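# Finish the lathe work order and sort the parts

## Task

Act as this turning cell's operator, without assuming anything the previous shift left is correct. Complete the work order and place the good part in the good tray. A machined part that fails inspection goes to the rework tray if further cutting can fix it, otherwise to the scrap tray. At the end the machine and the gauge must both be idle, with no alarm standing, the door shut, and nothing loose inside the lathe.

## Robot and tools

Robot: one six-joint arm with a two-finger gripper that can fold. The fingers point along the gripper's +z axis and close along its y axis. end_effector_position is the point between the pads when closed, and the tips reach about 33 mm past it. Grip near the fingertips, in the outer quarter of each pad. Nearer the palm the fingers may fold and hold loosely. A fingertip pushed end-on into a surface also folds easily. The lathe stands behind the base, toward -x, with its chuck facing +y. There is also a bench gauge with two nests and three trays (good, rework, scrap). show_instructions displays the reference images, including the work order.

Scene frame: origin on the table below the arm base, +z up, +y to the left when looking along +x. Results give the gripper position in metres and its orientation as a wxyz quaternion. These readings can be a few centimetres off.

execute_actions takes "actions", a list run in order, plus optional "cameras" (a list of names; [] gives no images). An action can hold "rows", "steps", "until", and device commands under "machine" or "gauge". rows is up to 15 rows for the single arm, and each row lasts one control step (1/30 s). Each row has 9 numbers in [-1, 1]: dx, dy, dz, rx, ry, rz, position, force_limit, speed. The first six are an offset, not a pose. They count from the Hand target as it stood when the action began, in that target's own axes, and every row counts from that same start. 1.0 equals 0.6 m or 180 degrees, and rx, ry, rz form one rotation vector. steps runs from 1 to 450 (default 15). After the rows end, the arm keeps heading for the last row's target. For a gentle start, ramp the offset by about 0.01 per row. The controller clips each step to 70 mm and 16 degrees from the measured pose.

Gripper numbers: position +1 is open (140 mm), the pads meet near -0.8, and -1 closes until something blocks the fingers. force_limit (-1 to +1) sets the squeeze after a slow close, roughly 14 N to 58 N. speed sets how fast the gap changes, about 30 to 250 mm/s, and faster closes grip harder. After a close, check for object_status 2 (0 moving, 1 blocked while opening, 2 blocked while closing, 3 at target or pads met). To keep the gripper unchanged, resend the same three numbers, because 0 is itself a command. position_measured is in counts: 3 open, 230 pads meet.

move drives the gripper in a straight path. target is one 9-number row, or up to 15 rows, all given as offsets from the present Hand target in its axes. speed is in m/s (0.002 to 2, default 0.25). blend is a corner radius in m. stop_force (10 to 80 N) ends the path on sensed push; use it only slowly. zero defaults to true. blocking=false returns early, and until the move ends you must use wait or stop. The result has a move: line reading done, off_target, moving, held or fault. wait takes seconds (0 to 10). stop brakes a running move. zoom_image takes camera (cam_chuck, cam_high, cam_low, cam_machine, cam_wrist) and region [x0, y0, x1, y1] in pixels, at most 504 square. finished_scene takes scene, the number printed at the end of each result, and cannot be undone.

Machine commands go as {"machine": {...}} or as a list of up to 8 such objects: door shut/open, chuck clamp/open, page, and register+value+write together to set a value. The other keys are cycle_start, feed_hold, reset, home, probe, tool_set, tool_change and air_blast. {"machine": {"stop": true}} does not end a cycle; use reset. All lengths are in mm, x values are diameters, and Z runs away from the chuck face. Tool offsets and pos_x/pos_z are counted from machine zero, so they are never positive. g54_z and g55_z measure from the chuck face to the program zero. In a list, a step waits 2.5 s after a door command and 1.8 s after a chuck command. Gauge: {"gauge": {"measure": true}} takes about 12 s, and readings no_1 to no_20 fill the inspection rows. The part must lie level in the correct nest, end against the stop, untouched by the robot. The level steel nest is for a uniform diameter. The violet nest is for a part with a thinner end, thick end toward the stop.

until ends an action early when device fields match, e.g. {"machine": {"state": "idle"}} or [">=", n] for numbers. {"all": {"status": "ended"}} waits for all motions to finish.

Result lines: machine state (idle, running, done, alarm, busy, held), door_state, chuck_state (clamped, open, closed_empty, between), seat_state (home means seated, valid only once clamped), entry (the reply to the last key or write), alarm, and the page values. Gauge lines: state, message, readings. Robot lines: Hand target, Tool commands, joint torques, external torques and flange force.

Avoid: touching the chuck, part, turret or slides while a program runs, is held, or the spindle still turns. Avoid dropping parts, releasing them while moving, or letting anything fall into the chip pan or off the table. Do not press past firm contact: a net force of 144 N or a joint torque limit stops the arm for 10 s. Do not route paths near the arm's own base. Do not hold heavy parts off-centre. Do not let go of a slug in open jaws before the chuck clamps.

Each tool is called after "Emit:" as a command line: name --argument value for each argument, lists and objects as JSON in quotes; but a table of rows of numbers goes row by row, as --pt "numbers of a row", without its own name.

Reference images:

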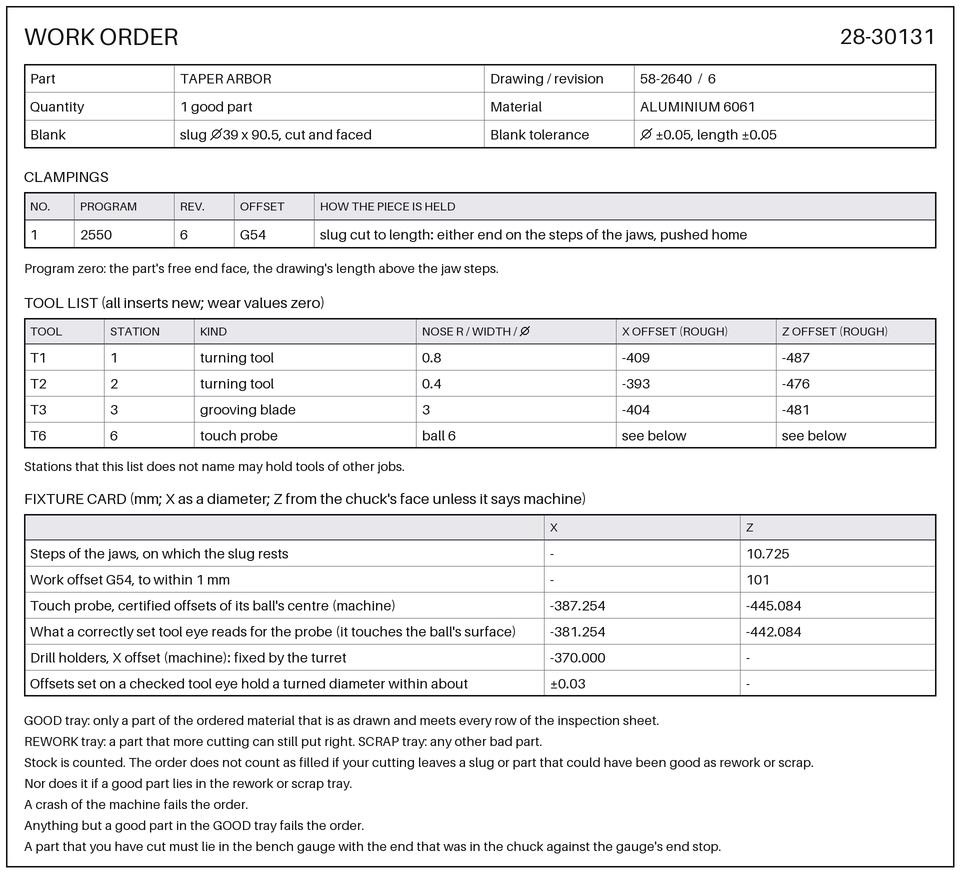

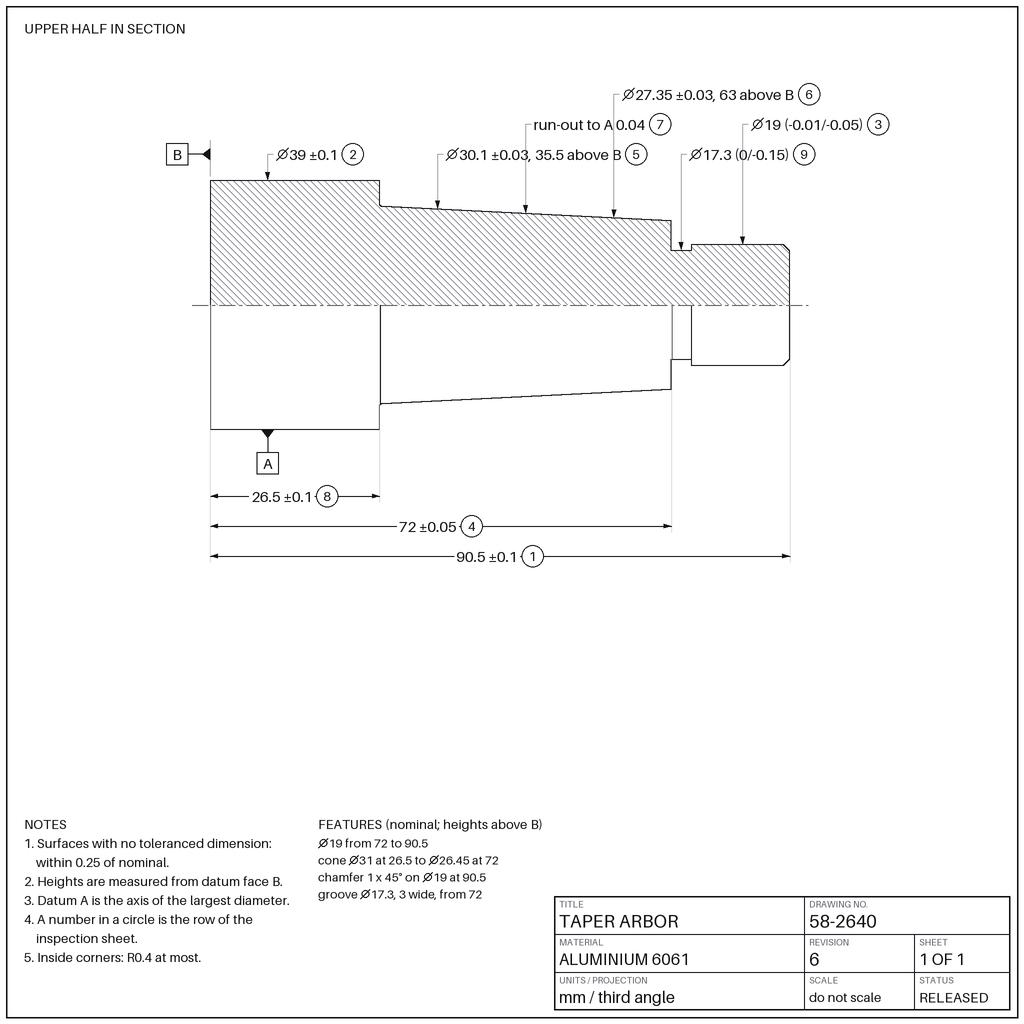

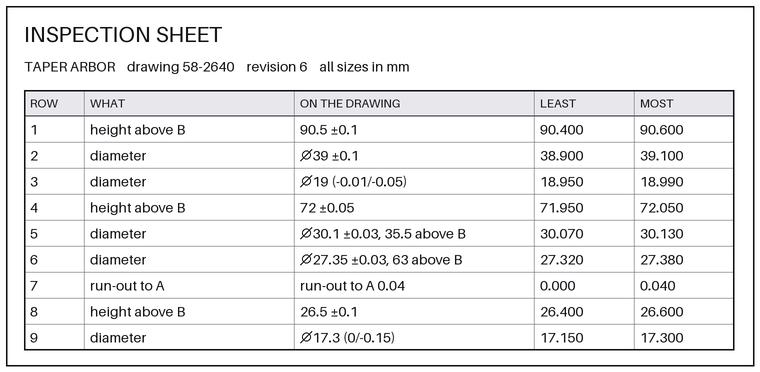

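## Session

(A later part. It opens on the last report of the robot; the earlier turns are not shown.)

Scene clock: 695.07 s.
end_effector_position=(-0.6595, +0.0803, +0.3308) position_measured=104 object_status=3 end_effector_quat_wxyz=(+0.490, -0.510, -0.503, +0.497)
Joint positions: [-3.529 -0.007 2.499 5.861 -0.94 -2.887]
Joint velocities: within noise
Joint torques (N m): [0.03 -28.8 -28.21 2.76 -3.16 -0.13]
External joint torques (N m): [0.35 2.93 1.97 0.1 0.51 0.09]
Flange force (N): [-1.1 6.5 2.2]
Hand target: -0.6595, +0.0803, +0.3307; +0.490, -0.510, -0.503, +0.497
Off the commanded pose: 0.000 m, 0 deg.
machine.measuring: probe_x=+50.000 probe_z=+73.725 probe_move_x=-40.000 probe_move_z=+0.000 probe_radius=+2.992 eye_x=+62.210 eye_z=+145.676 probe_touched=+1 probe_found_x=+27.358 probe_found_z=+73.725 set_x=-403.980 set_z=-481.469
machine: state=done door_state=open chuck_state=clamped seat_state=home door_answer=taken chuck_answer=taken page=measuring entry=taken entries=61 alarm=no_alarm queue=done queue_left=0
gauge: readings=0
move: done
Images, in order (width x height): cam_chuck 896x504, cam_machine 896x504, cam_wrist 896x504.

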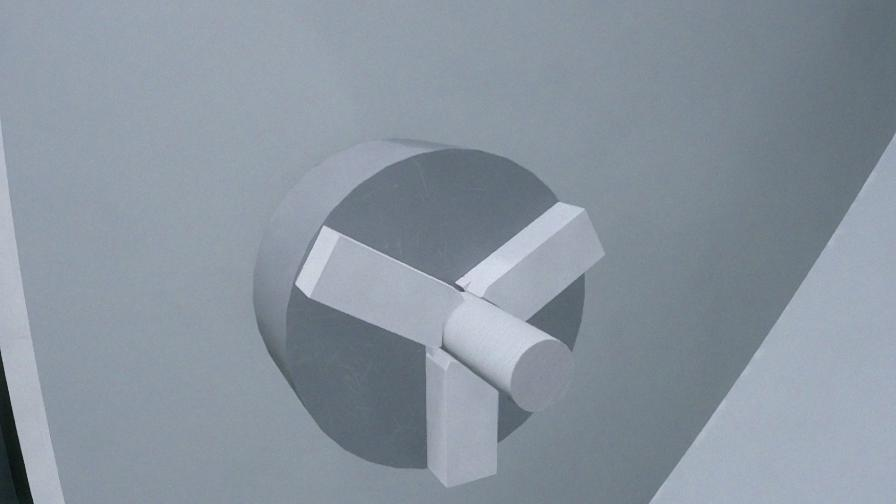

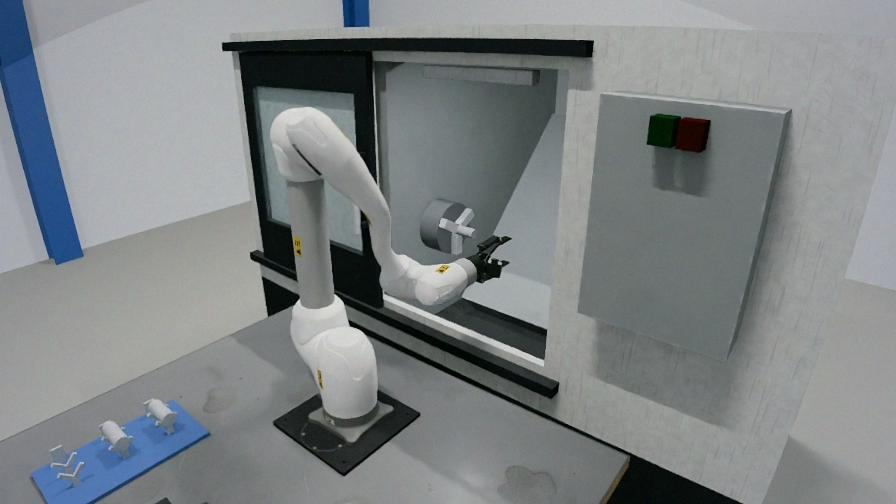

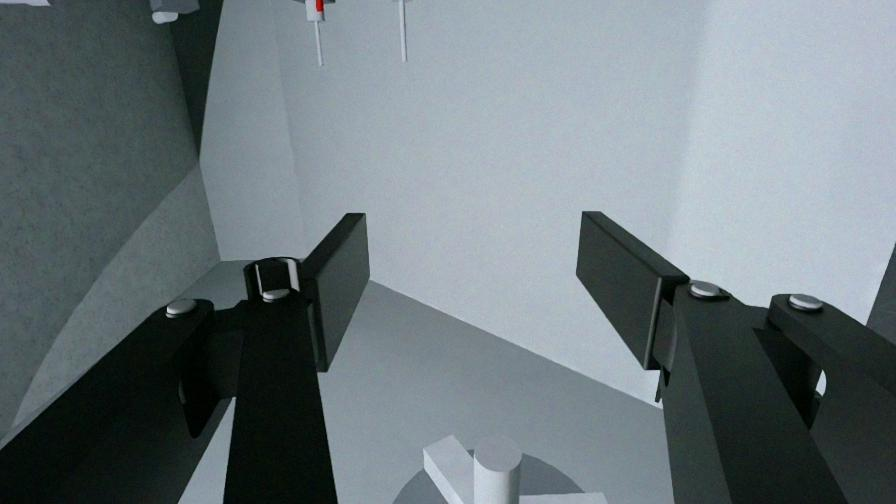

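Emit:
move --target '[-0.299, 0.059, 0.068, 0, 0, 0, 0.2, 1, 1]' --speed 0.15 --cameras '["cam_wrist", "cam_chuck"]'

Scene clock: 705.57 s.
end_effector_position=(-0.6992, -0.0988, +0.2969) position_measured=104 object_status=3 end_effector_quat_wxyz=(+0.465, -0.486, -0.526, +0.521)
Joint positions: [-3.097 0.128 2.46 6.284 -0.993 -3.136]
Joint velocities: within noise
Joint torques (N m): [0.02 -40.14 -26.37 2.04 -3.18 -0.1]
External joint torques (N m): [0.3 2.59 1.65 0.17 0.45 0.05]
Flange force (N): [-1.3 5.4 1.0]
Hand target: -0.6992, -0.0997, +0.2969; +0.490, -0.510, -0.503, +0.497
Off the commanded pose: 0.001 m, 5 deg.
machine.measuring: probe_x=+50.000 probe_z=+73.725 probe_move_x=-40.000 probe_move_z=+0.000 probe_radius=+2.992 eye_x=+62.210 eye_z=+145.676 probe_touched=+1 probe_found_x=+27.358 probe_found_z=+73.725 set_x=-403.980 set_z=-481.469
machine: state=done door_state=open chuck_state=clamped seat_state=home door_answer=taken chuck_answer=taken page=measuring entry=taken entries=61 alarm=no_alarm queue=done queue_left=0
gauge: readings=0
joint sent to its limit — joint 4 (forearm roll), upper limit.
move: off_target
Images, in order (width x height): cam_chuck 896x504, cam_wrist 896x504.

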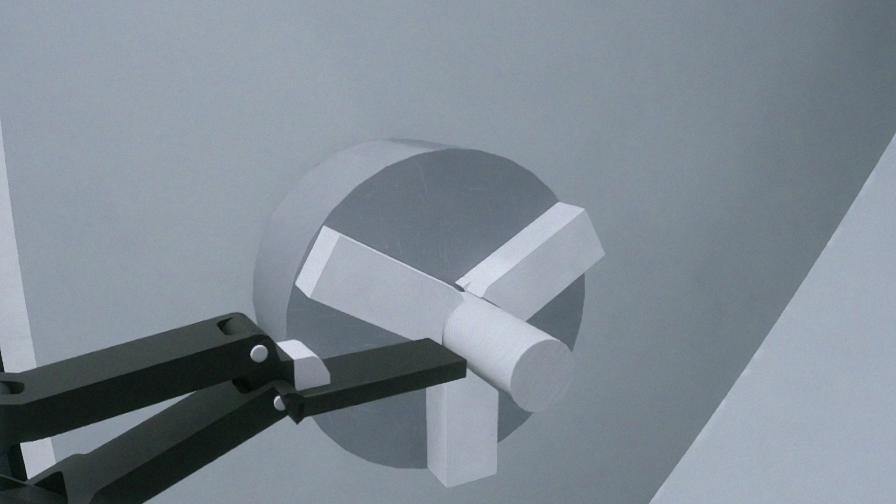

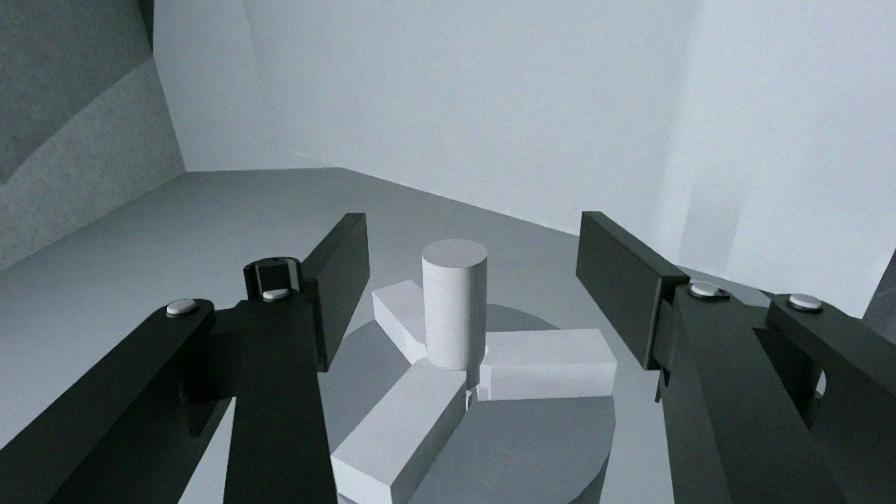

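Emit:
move --pt "0.299 -0.058 -0.067 0 0 0 0.2 1 1" --pt "0.295 -0.339 -0.141 0 0 0 0.2 1 1" --pt "0.21 -0.5 -0.3295 0 0 0 0.2 1 1" --pt "0.159 -0.5937 -0.582 -0.5 0 0 0.2 1 1" --blend '[0.03, 0.04, 0.0, 0]' --cameras '["cam_machine"]'

Scene clock: 728.63 s.
end_effector_position=(-0.3593, +0.0013, +0.6606) position_measured=104 object_status=3 end_effector_quat_wxyz=(+0.014, +0.707, +0.707, +0.004)
Joint positions: [-3.276 -0.239 1.395 3.144 -2.01 -0.084]
Joint velocities: within noise
Joint torques (N m): [0.24 -18.18 -39.89 -4.43 -0.47 0.05]
External joint torques (N m): [-0.09 4.53 2.03 0.52 0.4 -0.04]
Flange force (N): [0.3 -4.9 2.5]
Hand target: -0.3594, +0.0013, +0.6606; +0.014, +0.707, +0.707, +0.004
Off the commanded pose: 0.000 m, 0 deg.
machine.measuring: probe_x=+50.000 probe_z=+73.725 probe_move_x=-40.000 probe_move_z=+0.000 probe_radius=+2.992 eye_x=+62.210 eye_z=+145.676 probe_touched=+1 probe_found_x=+27.358 probe_found_z=+73.725 set_x=-403.980 set_z=-481.469
machine: state=done door_state=open chuck_state=clamped seat_state=home door_answer=taken chuck_answer=taken page=measuring entry=taken entries=61 alarm=no_alarm queue=done queue_left=0
gauge: readings=0
move: done
Images, in order (width x height): cam_machine 896x504.

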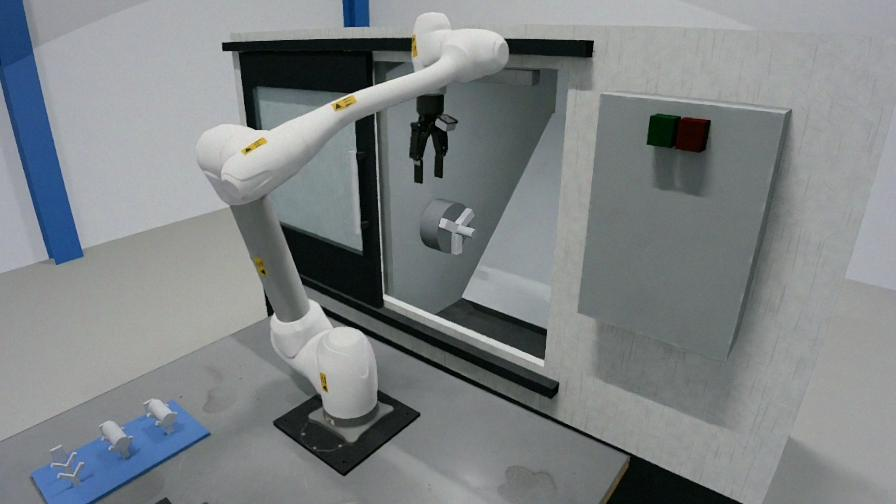

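Emit:
move --pt "-0.167 -0.033 0 0 0 0 0.2 1 1" --pt "-0.166 -0.135 0.048 0.25 0 0 0.2 1 1" --cameras '["cam_machine", "cam_wrist"]'

Scene clock: 737.47 s.
end_effector_position=(-0.4395, -0.0988, +0.6311) position_measured=104 object_status=3 end_effector_quat_wxyz=(-0.257, +0.658, +0.655, -0.267)
Joint positions: [-2.88 -0.511 1.782 2.91 -1.143 0.329]
Joint velocities: within noise
Joint torques (N m): [-0.38 5.29 -43.11 -5.03 1.3 -0.04]
External joint torques (N m): [0.2 4.19 2.07 0.5 0.47 0.01]
Flange force (N): [0.0 0.0 0.0]
Hand target: -0.4395, -0.0988, +0.6311; -0.257, +0.658, +0.655, -0.267
Off the commanded pose: 0.000 m, 0 deg.
machine.measuring: probe_x=+50.000 probe_z=+73.725 probe_move_x=-40.000 probe_move_z=+0.000 probe_radius=+2.992 eye_x=+62.210 eye_z=+145.676 probe_touched=+1 probe_found_x=+27.358 probe_found_z=+73.725 set_x=-403.980 set_z=-481.469
machine: state=done door_state=open chuck_state=clamped seat_state=home door_answer=taken chuck_answer=taken page=measuring entry=taken entries=61 alarm=no_alarm queue=done queue_left=0
gauge: readings=0
move: done
Images, in order (width x height): cam_machine 896x504, cam_wrist 896x504.

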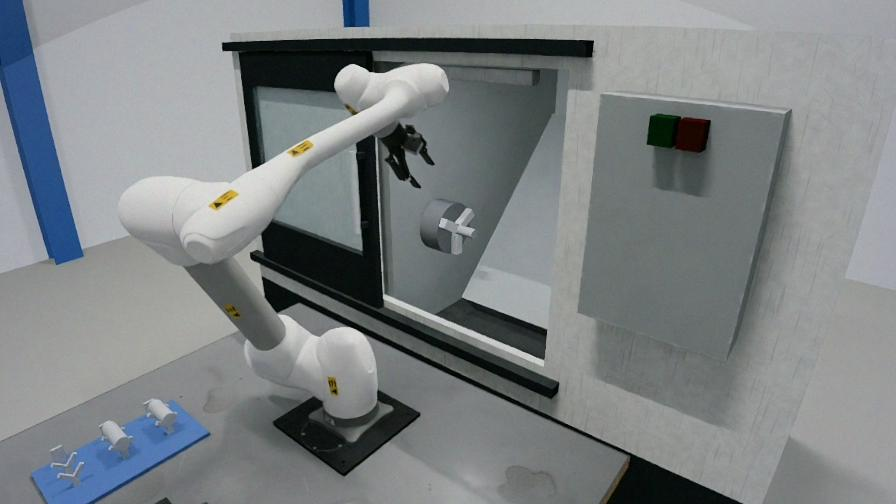

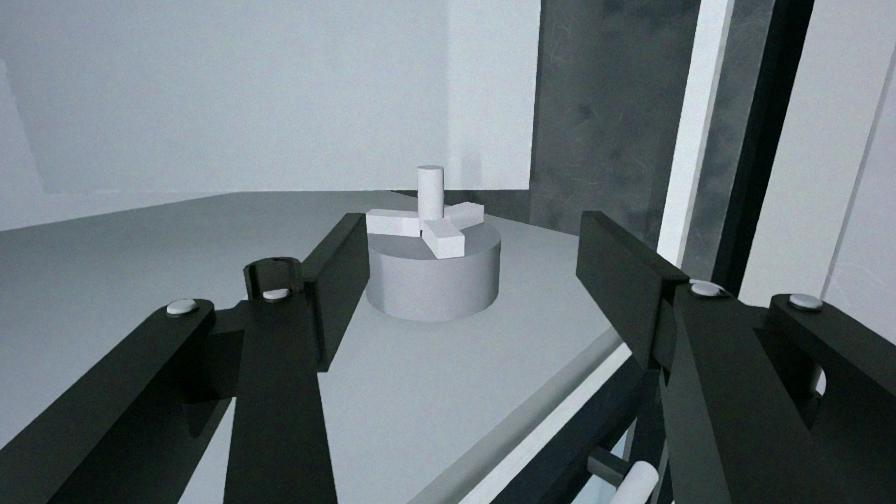

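Emit:
move --pt "0.001 -0.038 0.105 0.25 0 0 0.2 1 1" --pt "0.071 -0.035 0.399 0.25 0 0 0.2 1 1" --pt "0.0757 0.0923 0.678 0.25 0 0 0.2 1 1" --blend '[0.0, 0.04, 0]' --cameras '["cam_wrist", "cam_chuck"]'

Scene clock: 750.90 s.
end_effector_position=(-0.6795, -0.0584, +0.2975) position_measured=104 object_status=3 end_effector_quat_wxyz=(+0.490, -0.510, -0.503, +0.497)
Joint positions: [-3.117 0.095 2.498 0.089 -1 3.099]
Joint velocities: within noise
Joint torques (N m): [-0.08 -38 -26.71 1.94 -3.22 -0.07]
External joint torques (N m): [0.45 3.57 1.98 0.11 0.49 0.02]
Flange force (N): [-1.8 8.0 1.9]
Hand target: -0.6795, -0.0584, +0.2974; +0.490, -0.510, -0.503, +0.497
Off the commanded pose: 0.000 m, 0 deg.
machine.measuring: probe_x=+50.000 probe_z=+73.725 probe_move_x=-40.000 probe_move_z=+0.000 probe_radius=+2.992 eye_x=+62.210 eye_z=+145.676 probe_touched=+1 probe_found_x=+27.358 probe_found_z=+73.725 set_x=-403.980 set_z=-481.469
machine: state=done door_state=open chuck_state=clamped seat_state=home door_answer=taken chuck_answer=taken page=measuring entry=taken entries=61 alarm=no_alarm queue=done queue_left=0
gauge: readings=0
move: done
Images, in order (width x height): cam_chuck 896x504, cam_wrist 896x504.

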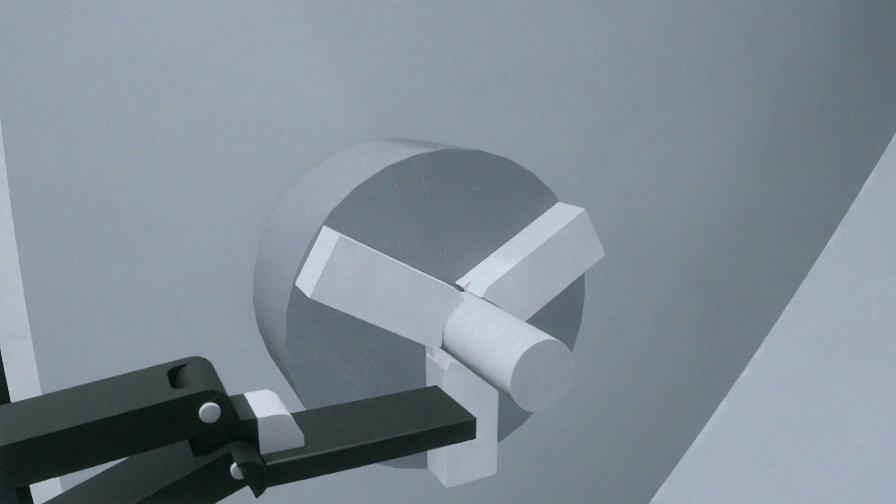

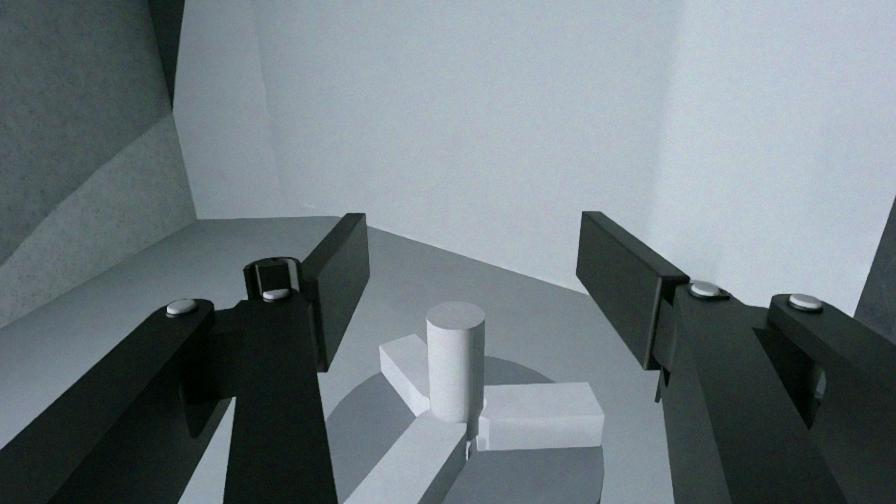

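Emit:
move --target '[-0.2267, 0.003, 0.0, 0, 0, 0, 0.2, 1, 1]' --speed 0.12 --cameras '["cam_wrist", "cam_chuck"]'

Scene clock: 766.57 s.
end_effector_position=(-0.6793, -0.1944, +0.2976) position_measured=104 object_status=3 end_effector_quat_wxyz=(+0.490, -0.510, -0.503, +0.497)
Joint positions: [-2.763 0.161 2.419 0.503 -1.042 2.886]
Joint velocities: within noise
Joint torques (N m): [0.13 -46.15 -28.09 1.25 -3.1 0.01]
External joint torques (N m): [0.11 3.68 1.46 0.09 0.46 -0.05]
Flange force (N): [-1.5 7.2 2.2]
Hand target: -0.6793, -0.1944, +0.2976; +0.490, -0.510, -0.503, +0.497
Off the commanded pose: 0.000 m, 0 deg.
machine.measuring: probe_x=+50.000 probe_z=+73.725 probe_move_x=-40.000 probe_move_z=+0.000 probe_radius=+2.992 eye_x=+62.210 eye_z=+145.676 probe_touched=+1 probe_found_x=+27.358 probe_found_z=+73.725 set_x=-403.980 set_z=-481.469
machine: state=done door_state=open chuck_state=clamped seat_state=home door_answer=taken chuck_answer=taken page=measuring entry=taken entries=61 alarm=no_alarm queue=done queue_left=0
gauge: readings=0
move: done
Images, in order (width x height): cam_chuck 896x504, cam_wrist 896x504.

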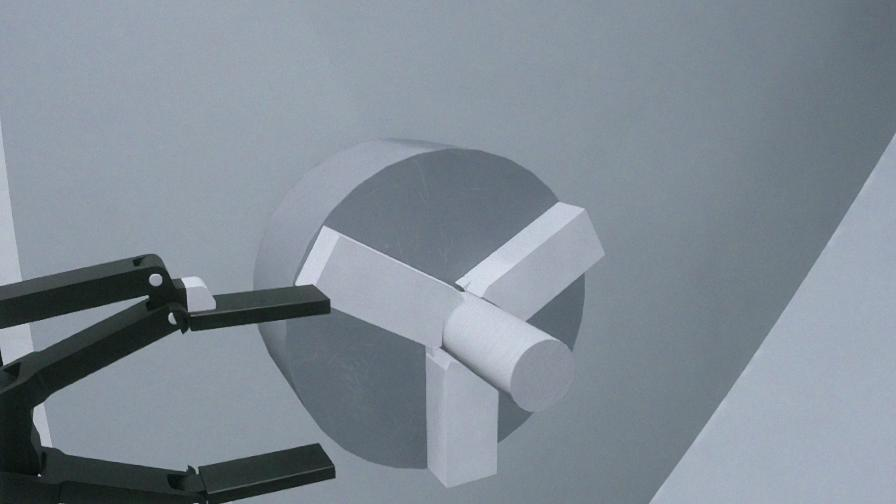

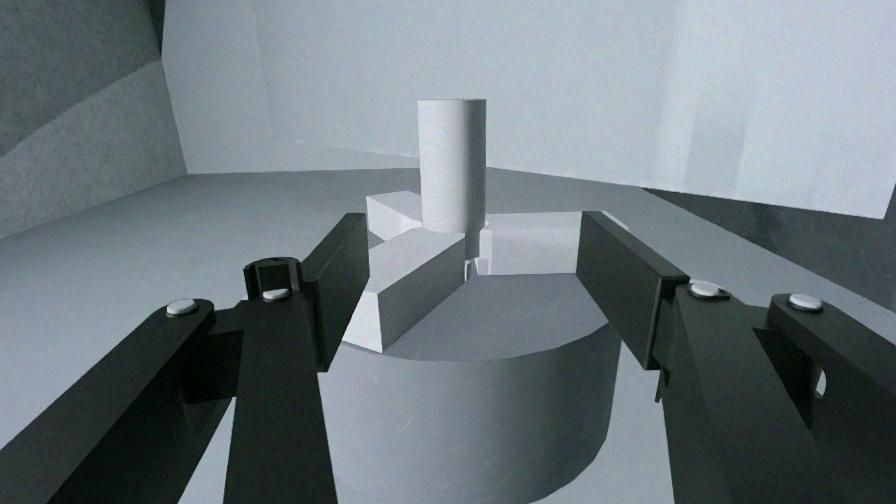

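Emit:
move --target '[0, 0, 0.15, 0, 0, 0, 0.2, 1, 1]' --speed 0.1 --cameras '["cam_wrist", "cam_chuck"]'

Emit:
zoom_image --camera "cam_wrist" --region '[340, 20, 620, 260]'

Scene clock: 783.77 s.
end_effector_position=(-0.7224, -0.1947, +0.2965) position_measured=104 object_status=3 end_effector_quat_wxyz=(+0.490, -0.509, -0.504, +0.497)
Joint positions: [-2.804 0.211 2.353 0.459 -1.017 2.901]
Joint velocities: within noise
Joint torques (N m): [-12.95 -26.88 -44.3 8.93 -3.11 -0.1]
External joint torques (N m): [13.33 -21.14 17.41 -7.46 0.47 0.05]
External joint torques when the fault began: [9.04 -18.52 15.59 -6.05 0.52 0.22]
Flange force (N): [16.1 -25.1 -56.6]
Flange force when the fault began (N): [19.0 -22.2 -48.1]
Hand target: -0.7224, -0.1947, +0.2965; +0.490, -0.509, -0.504, +0.497 (not the last commanded pose)
Tool commands: gripper/position=+0.2 gripper/force_limit=+1.0 gripper/speed=+1.0
Off the commanded pose: 0.047 m, 0 deg.
FORCE FAULT: contact force on the arm reached its limit, and the arm stopped for 10 seconds. The contact can be on any part of the arm, not only on its tool. The arm's remaining commands of this call were not run. The arm's target is now where it stood when the stop ended, not its last command. The arm accepts commands again.
machine.measuring: probe_x=+50.000 probe_z=+73.725 probe_move_x=-40.000 probe_move_z=+0.000 probe_radius=+2.992 eye_x=+62.210 eye_z=+145.676 probe_touched=+1 probe_found_x=+27.358 probe_found_z=+73.725 set_x=-403.980 set_z=-481.469
machine: state=done door_state=open chuck_state=clamped seat_state=home door_answer=taken chuck_answer=taken page=measuring entry=taken entries=61 alarm=no_alarm queue=done queue_left=0
gauge: readings=0
move: fault
Images, in order (width x height): cam_chuck 896x504, cam_wrist 896x504.

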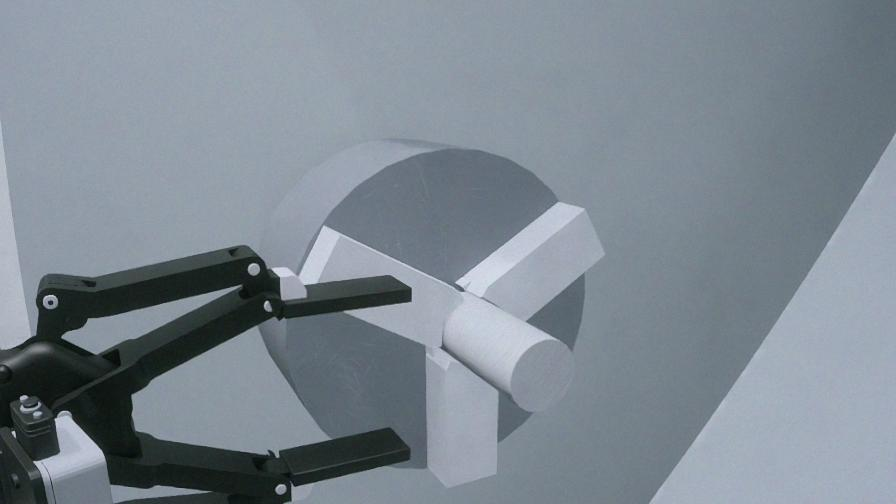

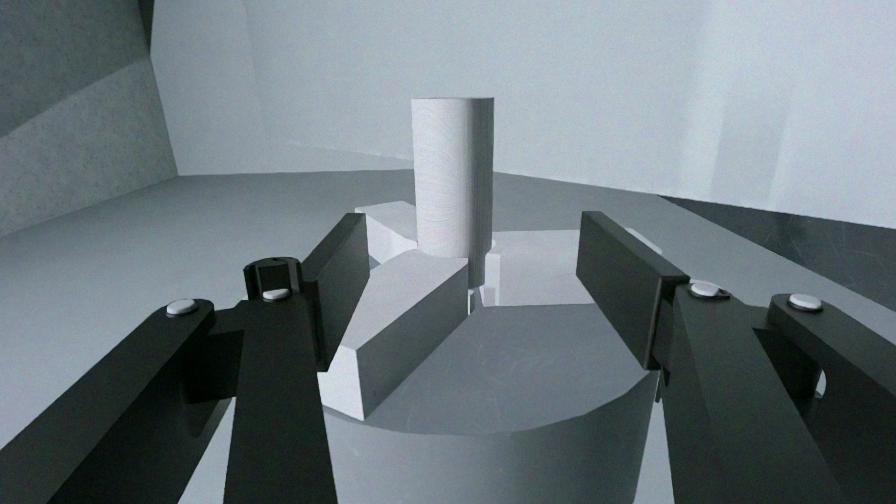

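Scaled by 1.800.

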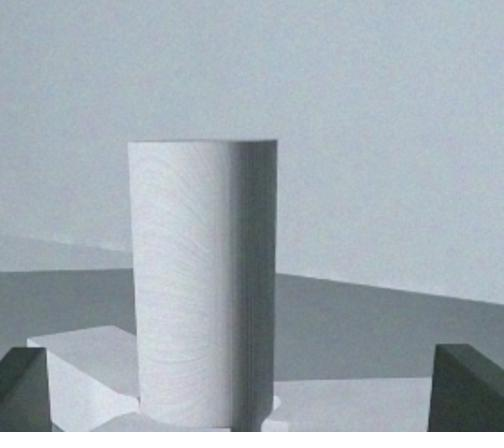

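Emit:
execute_actions --actions '[]' --cameras '["cam_machine","cam_high","cam_low"]'

Emit:
zoom_image --camera "cam_machine" --region '[250, 80, 600, 430]'

Emit:
zoom_image --camera "cam_low" --region '[180, 0, 500, 280]'

Scene clock: 790.13 s.
end_effector_position=(-0.7224, -0.1947, +0.2965) position_measured=104 object_status=3 end_effector_quat_wxyz=(+0.490, -0.509, -0.504, +0.497)
Joint positions: [-2.804 0.211 2.353 0.459 -1.017 2.901]
Joint velocities: within noise
Joint torques (N m): [-12.04 -27.76 -45.05 8.93 -3.11 -0.12]
External joint torques (N m): [12.36 -20.05 18.31 -7.47 0.48 0.07]
Flange force (N): [18.3 -22.6 -55.9]
Hand target: -0.7224, -0.1947, +0.2965; +0.490, -0.509, -0.504, +0.497 (not the last commanded pose)
Tool commands: gripper/position=+0.2 gripper/force_limit=+1.0 gripper/speed=+1.0
Off the commanded pose: 0.047 m, 0 deg.
machine.measuring: probe_x=+50.000 probe_z=+73.725 probe_move_x=-40.000 probe_move_z=+0.000 probe_radius=+2.992 eye_x=+62.210 eye_z=+145.676 probe_touched=+1 probe_found_x=+27.358 probe_found_z=+73.725 set_x=-403.980 set_z=-481.469
machine: state=done door_state=open chuck_state=clamped seat_state=home door_answer=taken chuck_answer=taken page=measuring entry=taken entries=61 alarm=no_alarm queue=done queue_left=0
gauge: readings=0
Images, in order (width x height): cam_high 896x504, cam_low 896x504, cam_machine 896x504.

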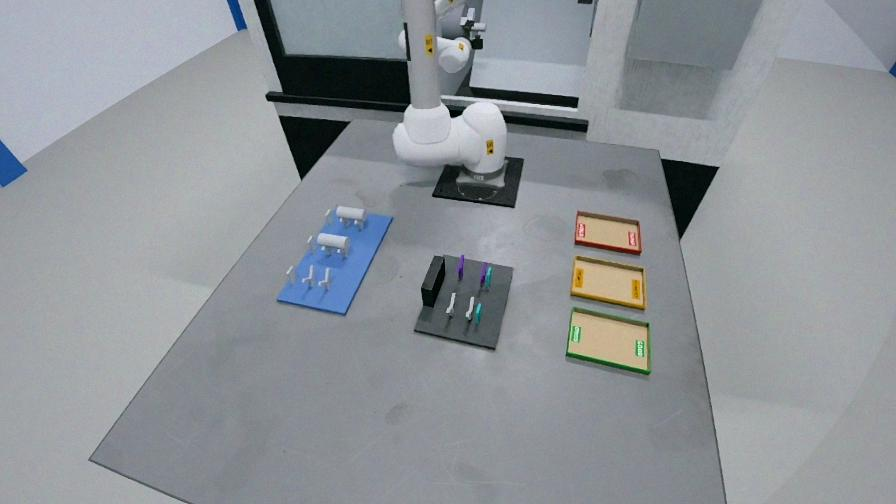

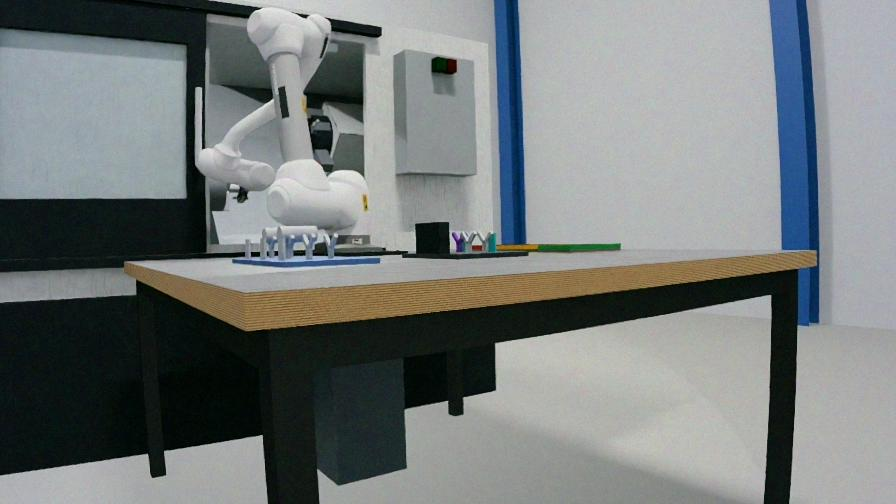

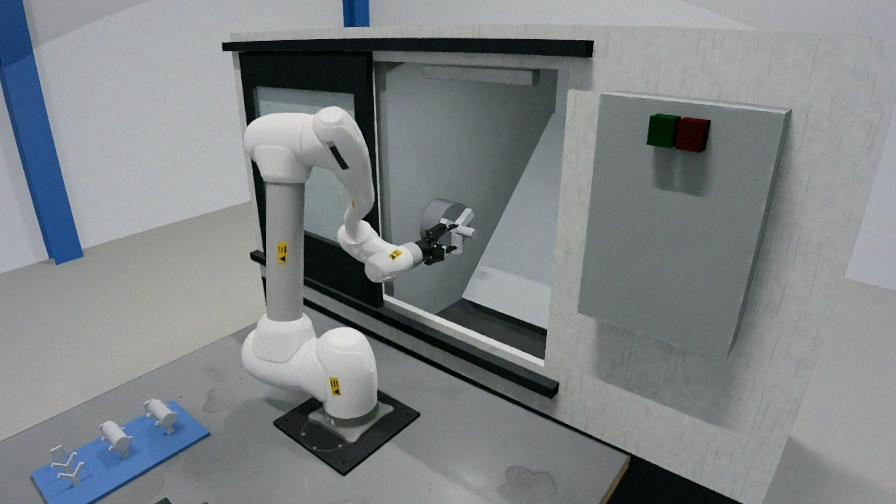

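Scaled by 1.440.

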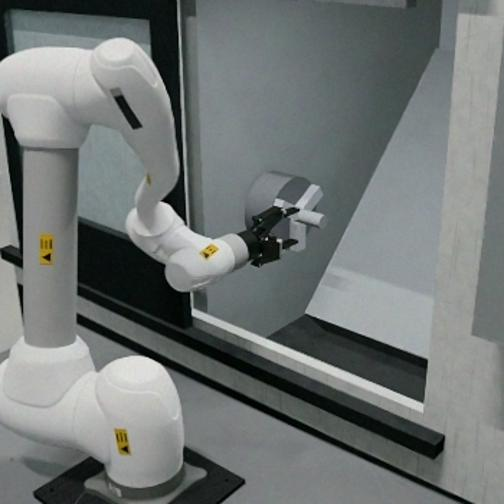

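Scaled by 1.575.

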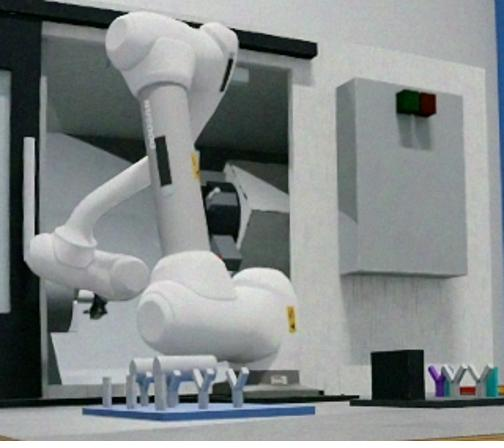

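Emit:
move --pt "0.005 0.001 -0.0733 0 0 0 0.2 1 1" --pt "0.225 0 -0.0733 0 0 0 0.2 1 1" --pt "0.13 0 -0.0533 0 -0.1667 0 0.2 1 1" --speed 0.15 --cameras '["cam_wrist", "cam_machine", "cam_chuck", "cam_high"]'

Scene clock: 805.17 s.
end_effector_position=(-0.6906, -0.1166, +0.2962) position_measured=104 object_status=3 end_effector_quat_wxyz=(-0.343, +0.363, +0.613, -0.612)
Joint positions: [-3.395 0.174 2.408 -0.819 -1.146 3.554]
Joint velocities: within noise
Joint torques (N m): [-0.03 -42.28 -23.15 2.4 -3.04 -0.02]
External joint torques (N m): [0.53 2.88 1.74 0.1 0.52 -0.03]
Flange force (N): [-1.0 6.1 2.1]
Hand target: -0.6906, -0.1166, +0.2962; -0.343, +0.363, +0.613, -0.612
Off the commanded pose: 0.000 m, 0 deg.
machine.measuring: probe_x=+50.000 probe_z=+73.725 probe_move_x=-40.000 probe_move_z=+0.000 probe_radius=+2.992 eye_x=+62.210 eye_z=+145.676 probe_touched=+1 probe_found_x=+27.358 probe_found_z=+73.725 set_x=-403.980 set_z=-481.469
machine: state=done door_state=open chuck_state=clamped seat_state=home door_answer=taken chuck_answer=taken page=measuring entry=taken entries=61 alarm=no_alarm queue=done queue_left=0
gauge: readings=0
move: done
Images, in order (width x height): cam_chuck 896x504, cam_high 896x504, cam_machine 896x504, cam_wrist 896x504.

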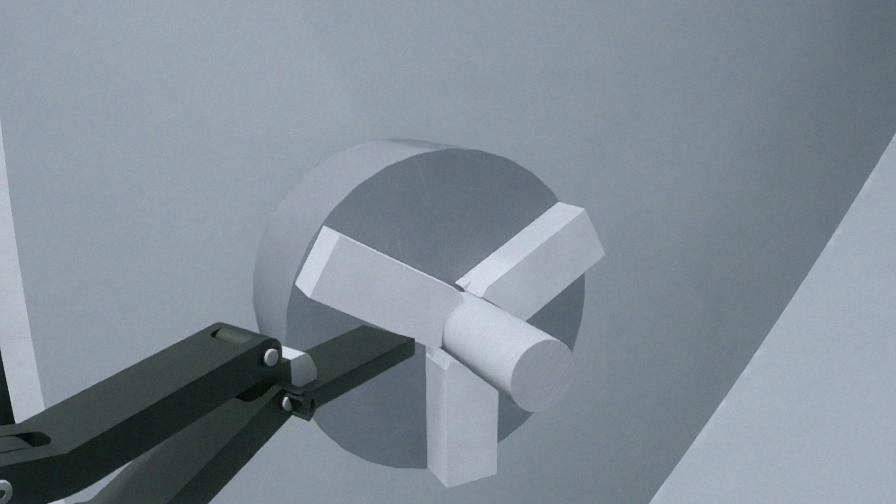

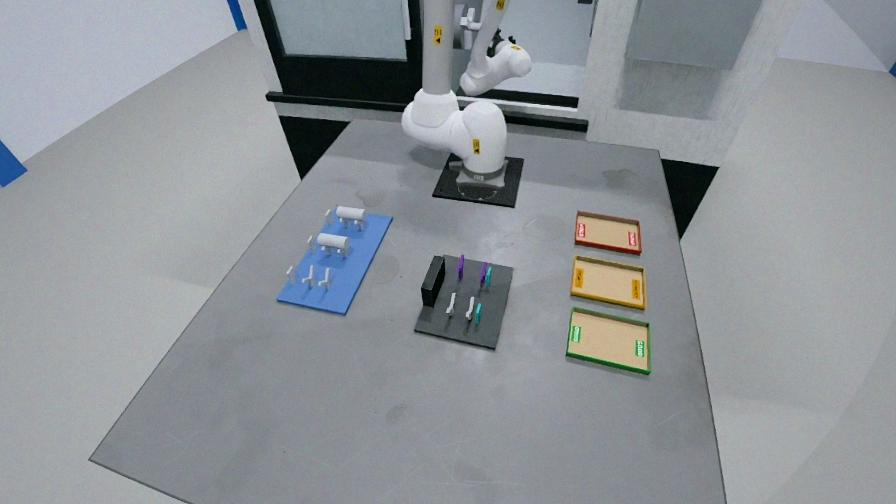

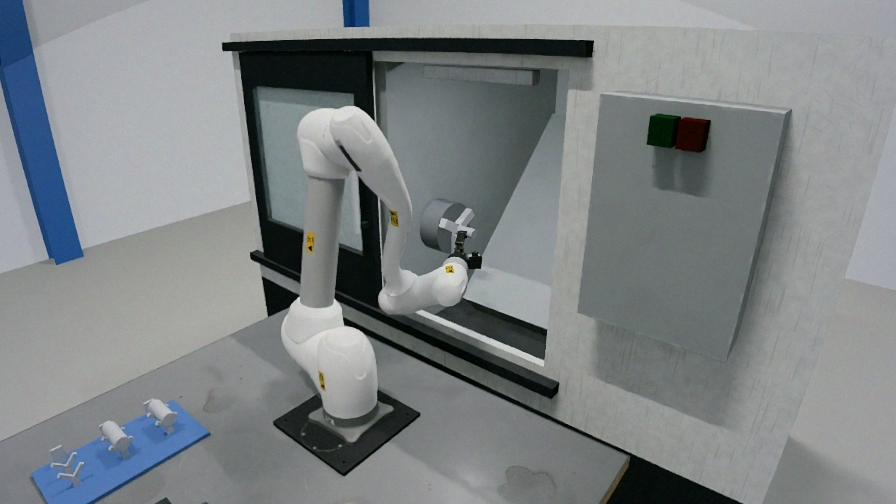

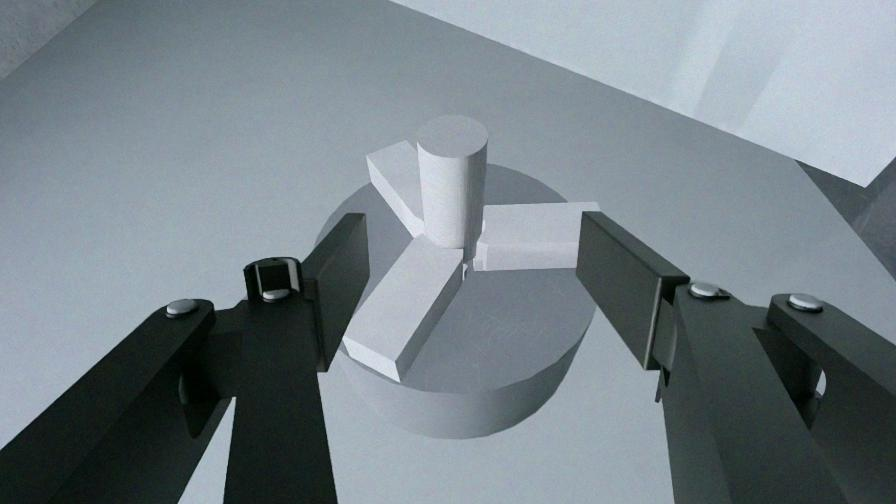

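Emit:
move --target '[0, -0.0108, 0.1167, 0, 0, 0, 0.2, 1, 1]' --speed 0.1 --stop_force 25 --cameras '["cam_wrist", "cam_chuck"]'

Emit:
zoom_image --camera "cam_chuck" --region '[300, 200, 640, 470]'

Scene clock: 815.27 s.
end_effector_position=(-0.7513, -0.1517, +0.3016) position_measured=104 object_status=3 end_effector_quat_wxyz=(-0.343, +0.363, +0.613, -0.612)
Joint positions: [-3.294 0.237 2.302 -0.729 -1.077 3.543]
Joint velocities: within noise
Joint torques (N m): [0.16 -50.83 -25.29 2.62 -3.09 -0.07]
External joint torques (N m): [0.36 3.26 1.83 0.08 0.55 0.02]
Flange force (N): [-0.5 5.9 1.7]
Hand target: -0.7513, -0.1517, +0.3016; -0.343, +0.363, +0.613, -0.612
Off the commanded pose: 0.000 m, 0 deg.
machine.measuring: probe_x=+50.000 probe_z=+73.725 probe_move_x=-40.000 probe_move_z=+0.000 probe_radius=+2.992 eye_x=+62.210 eye_z=+145.676 probe_touched=+1 probe_found_x=+27.358 probe_found_z=+73.725 set_x=-403.980 set_z=-481.469
machine: state=done door_state=open chuck_state=clamped seat_state=home door_answer=taken chuck_answer=taken page=measuring entry=taken entries=61 alarm=no_alarm queue=done queue_left=0
gauge: readings=0
move: done
Images, in order (width x height): cam_chuck 896x504, cam_wrist 896x504.

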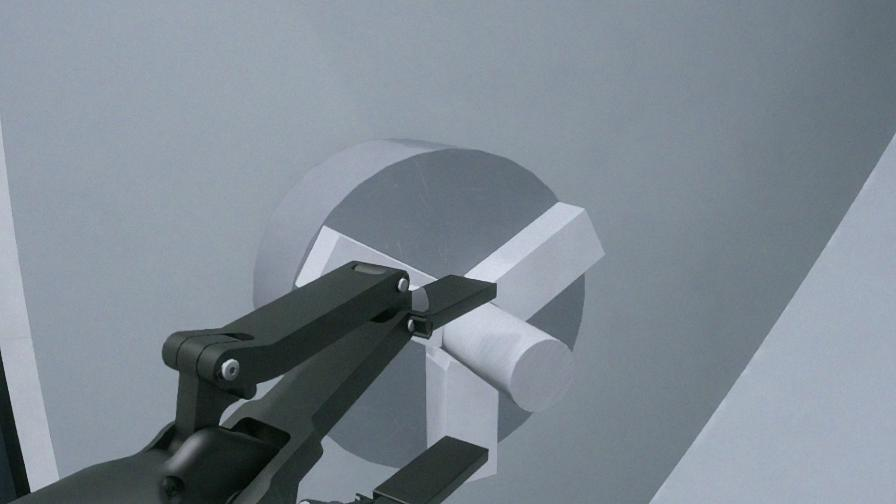

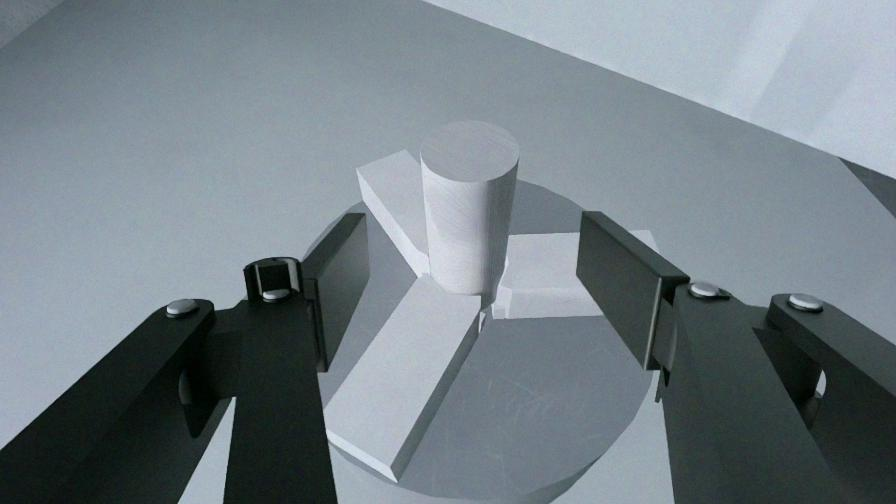

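Scaled by 1.482.

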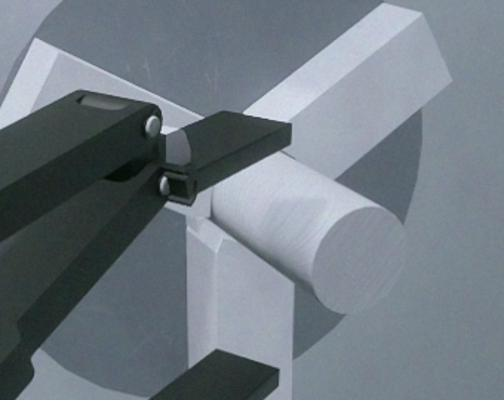

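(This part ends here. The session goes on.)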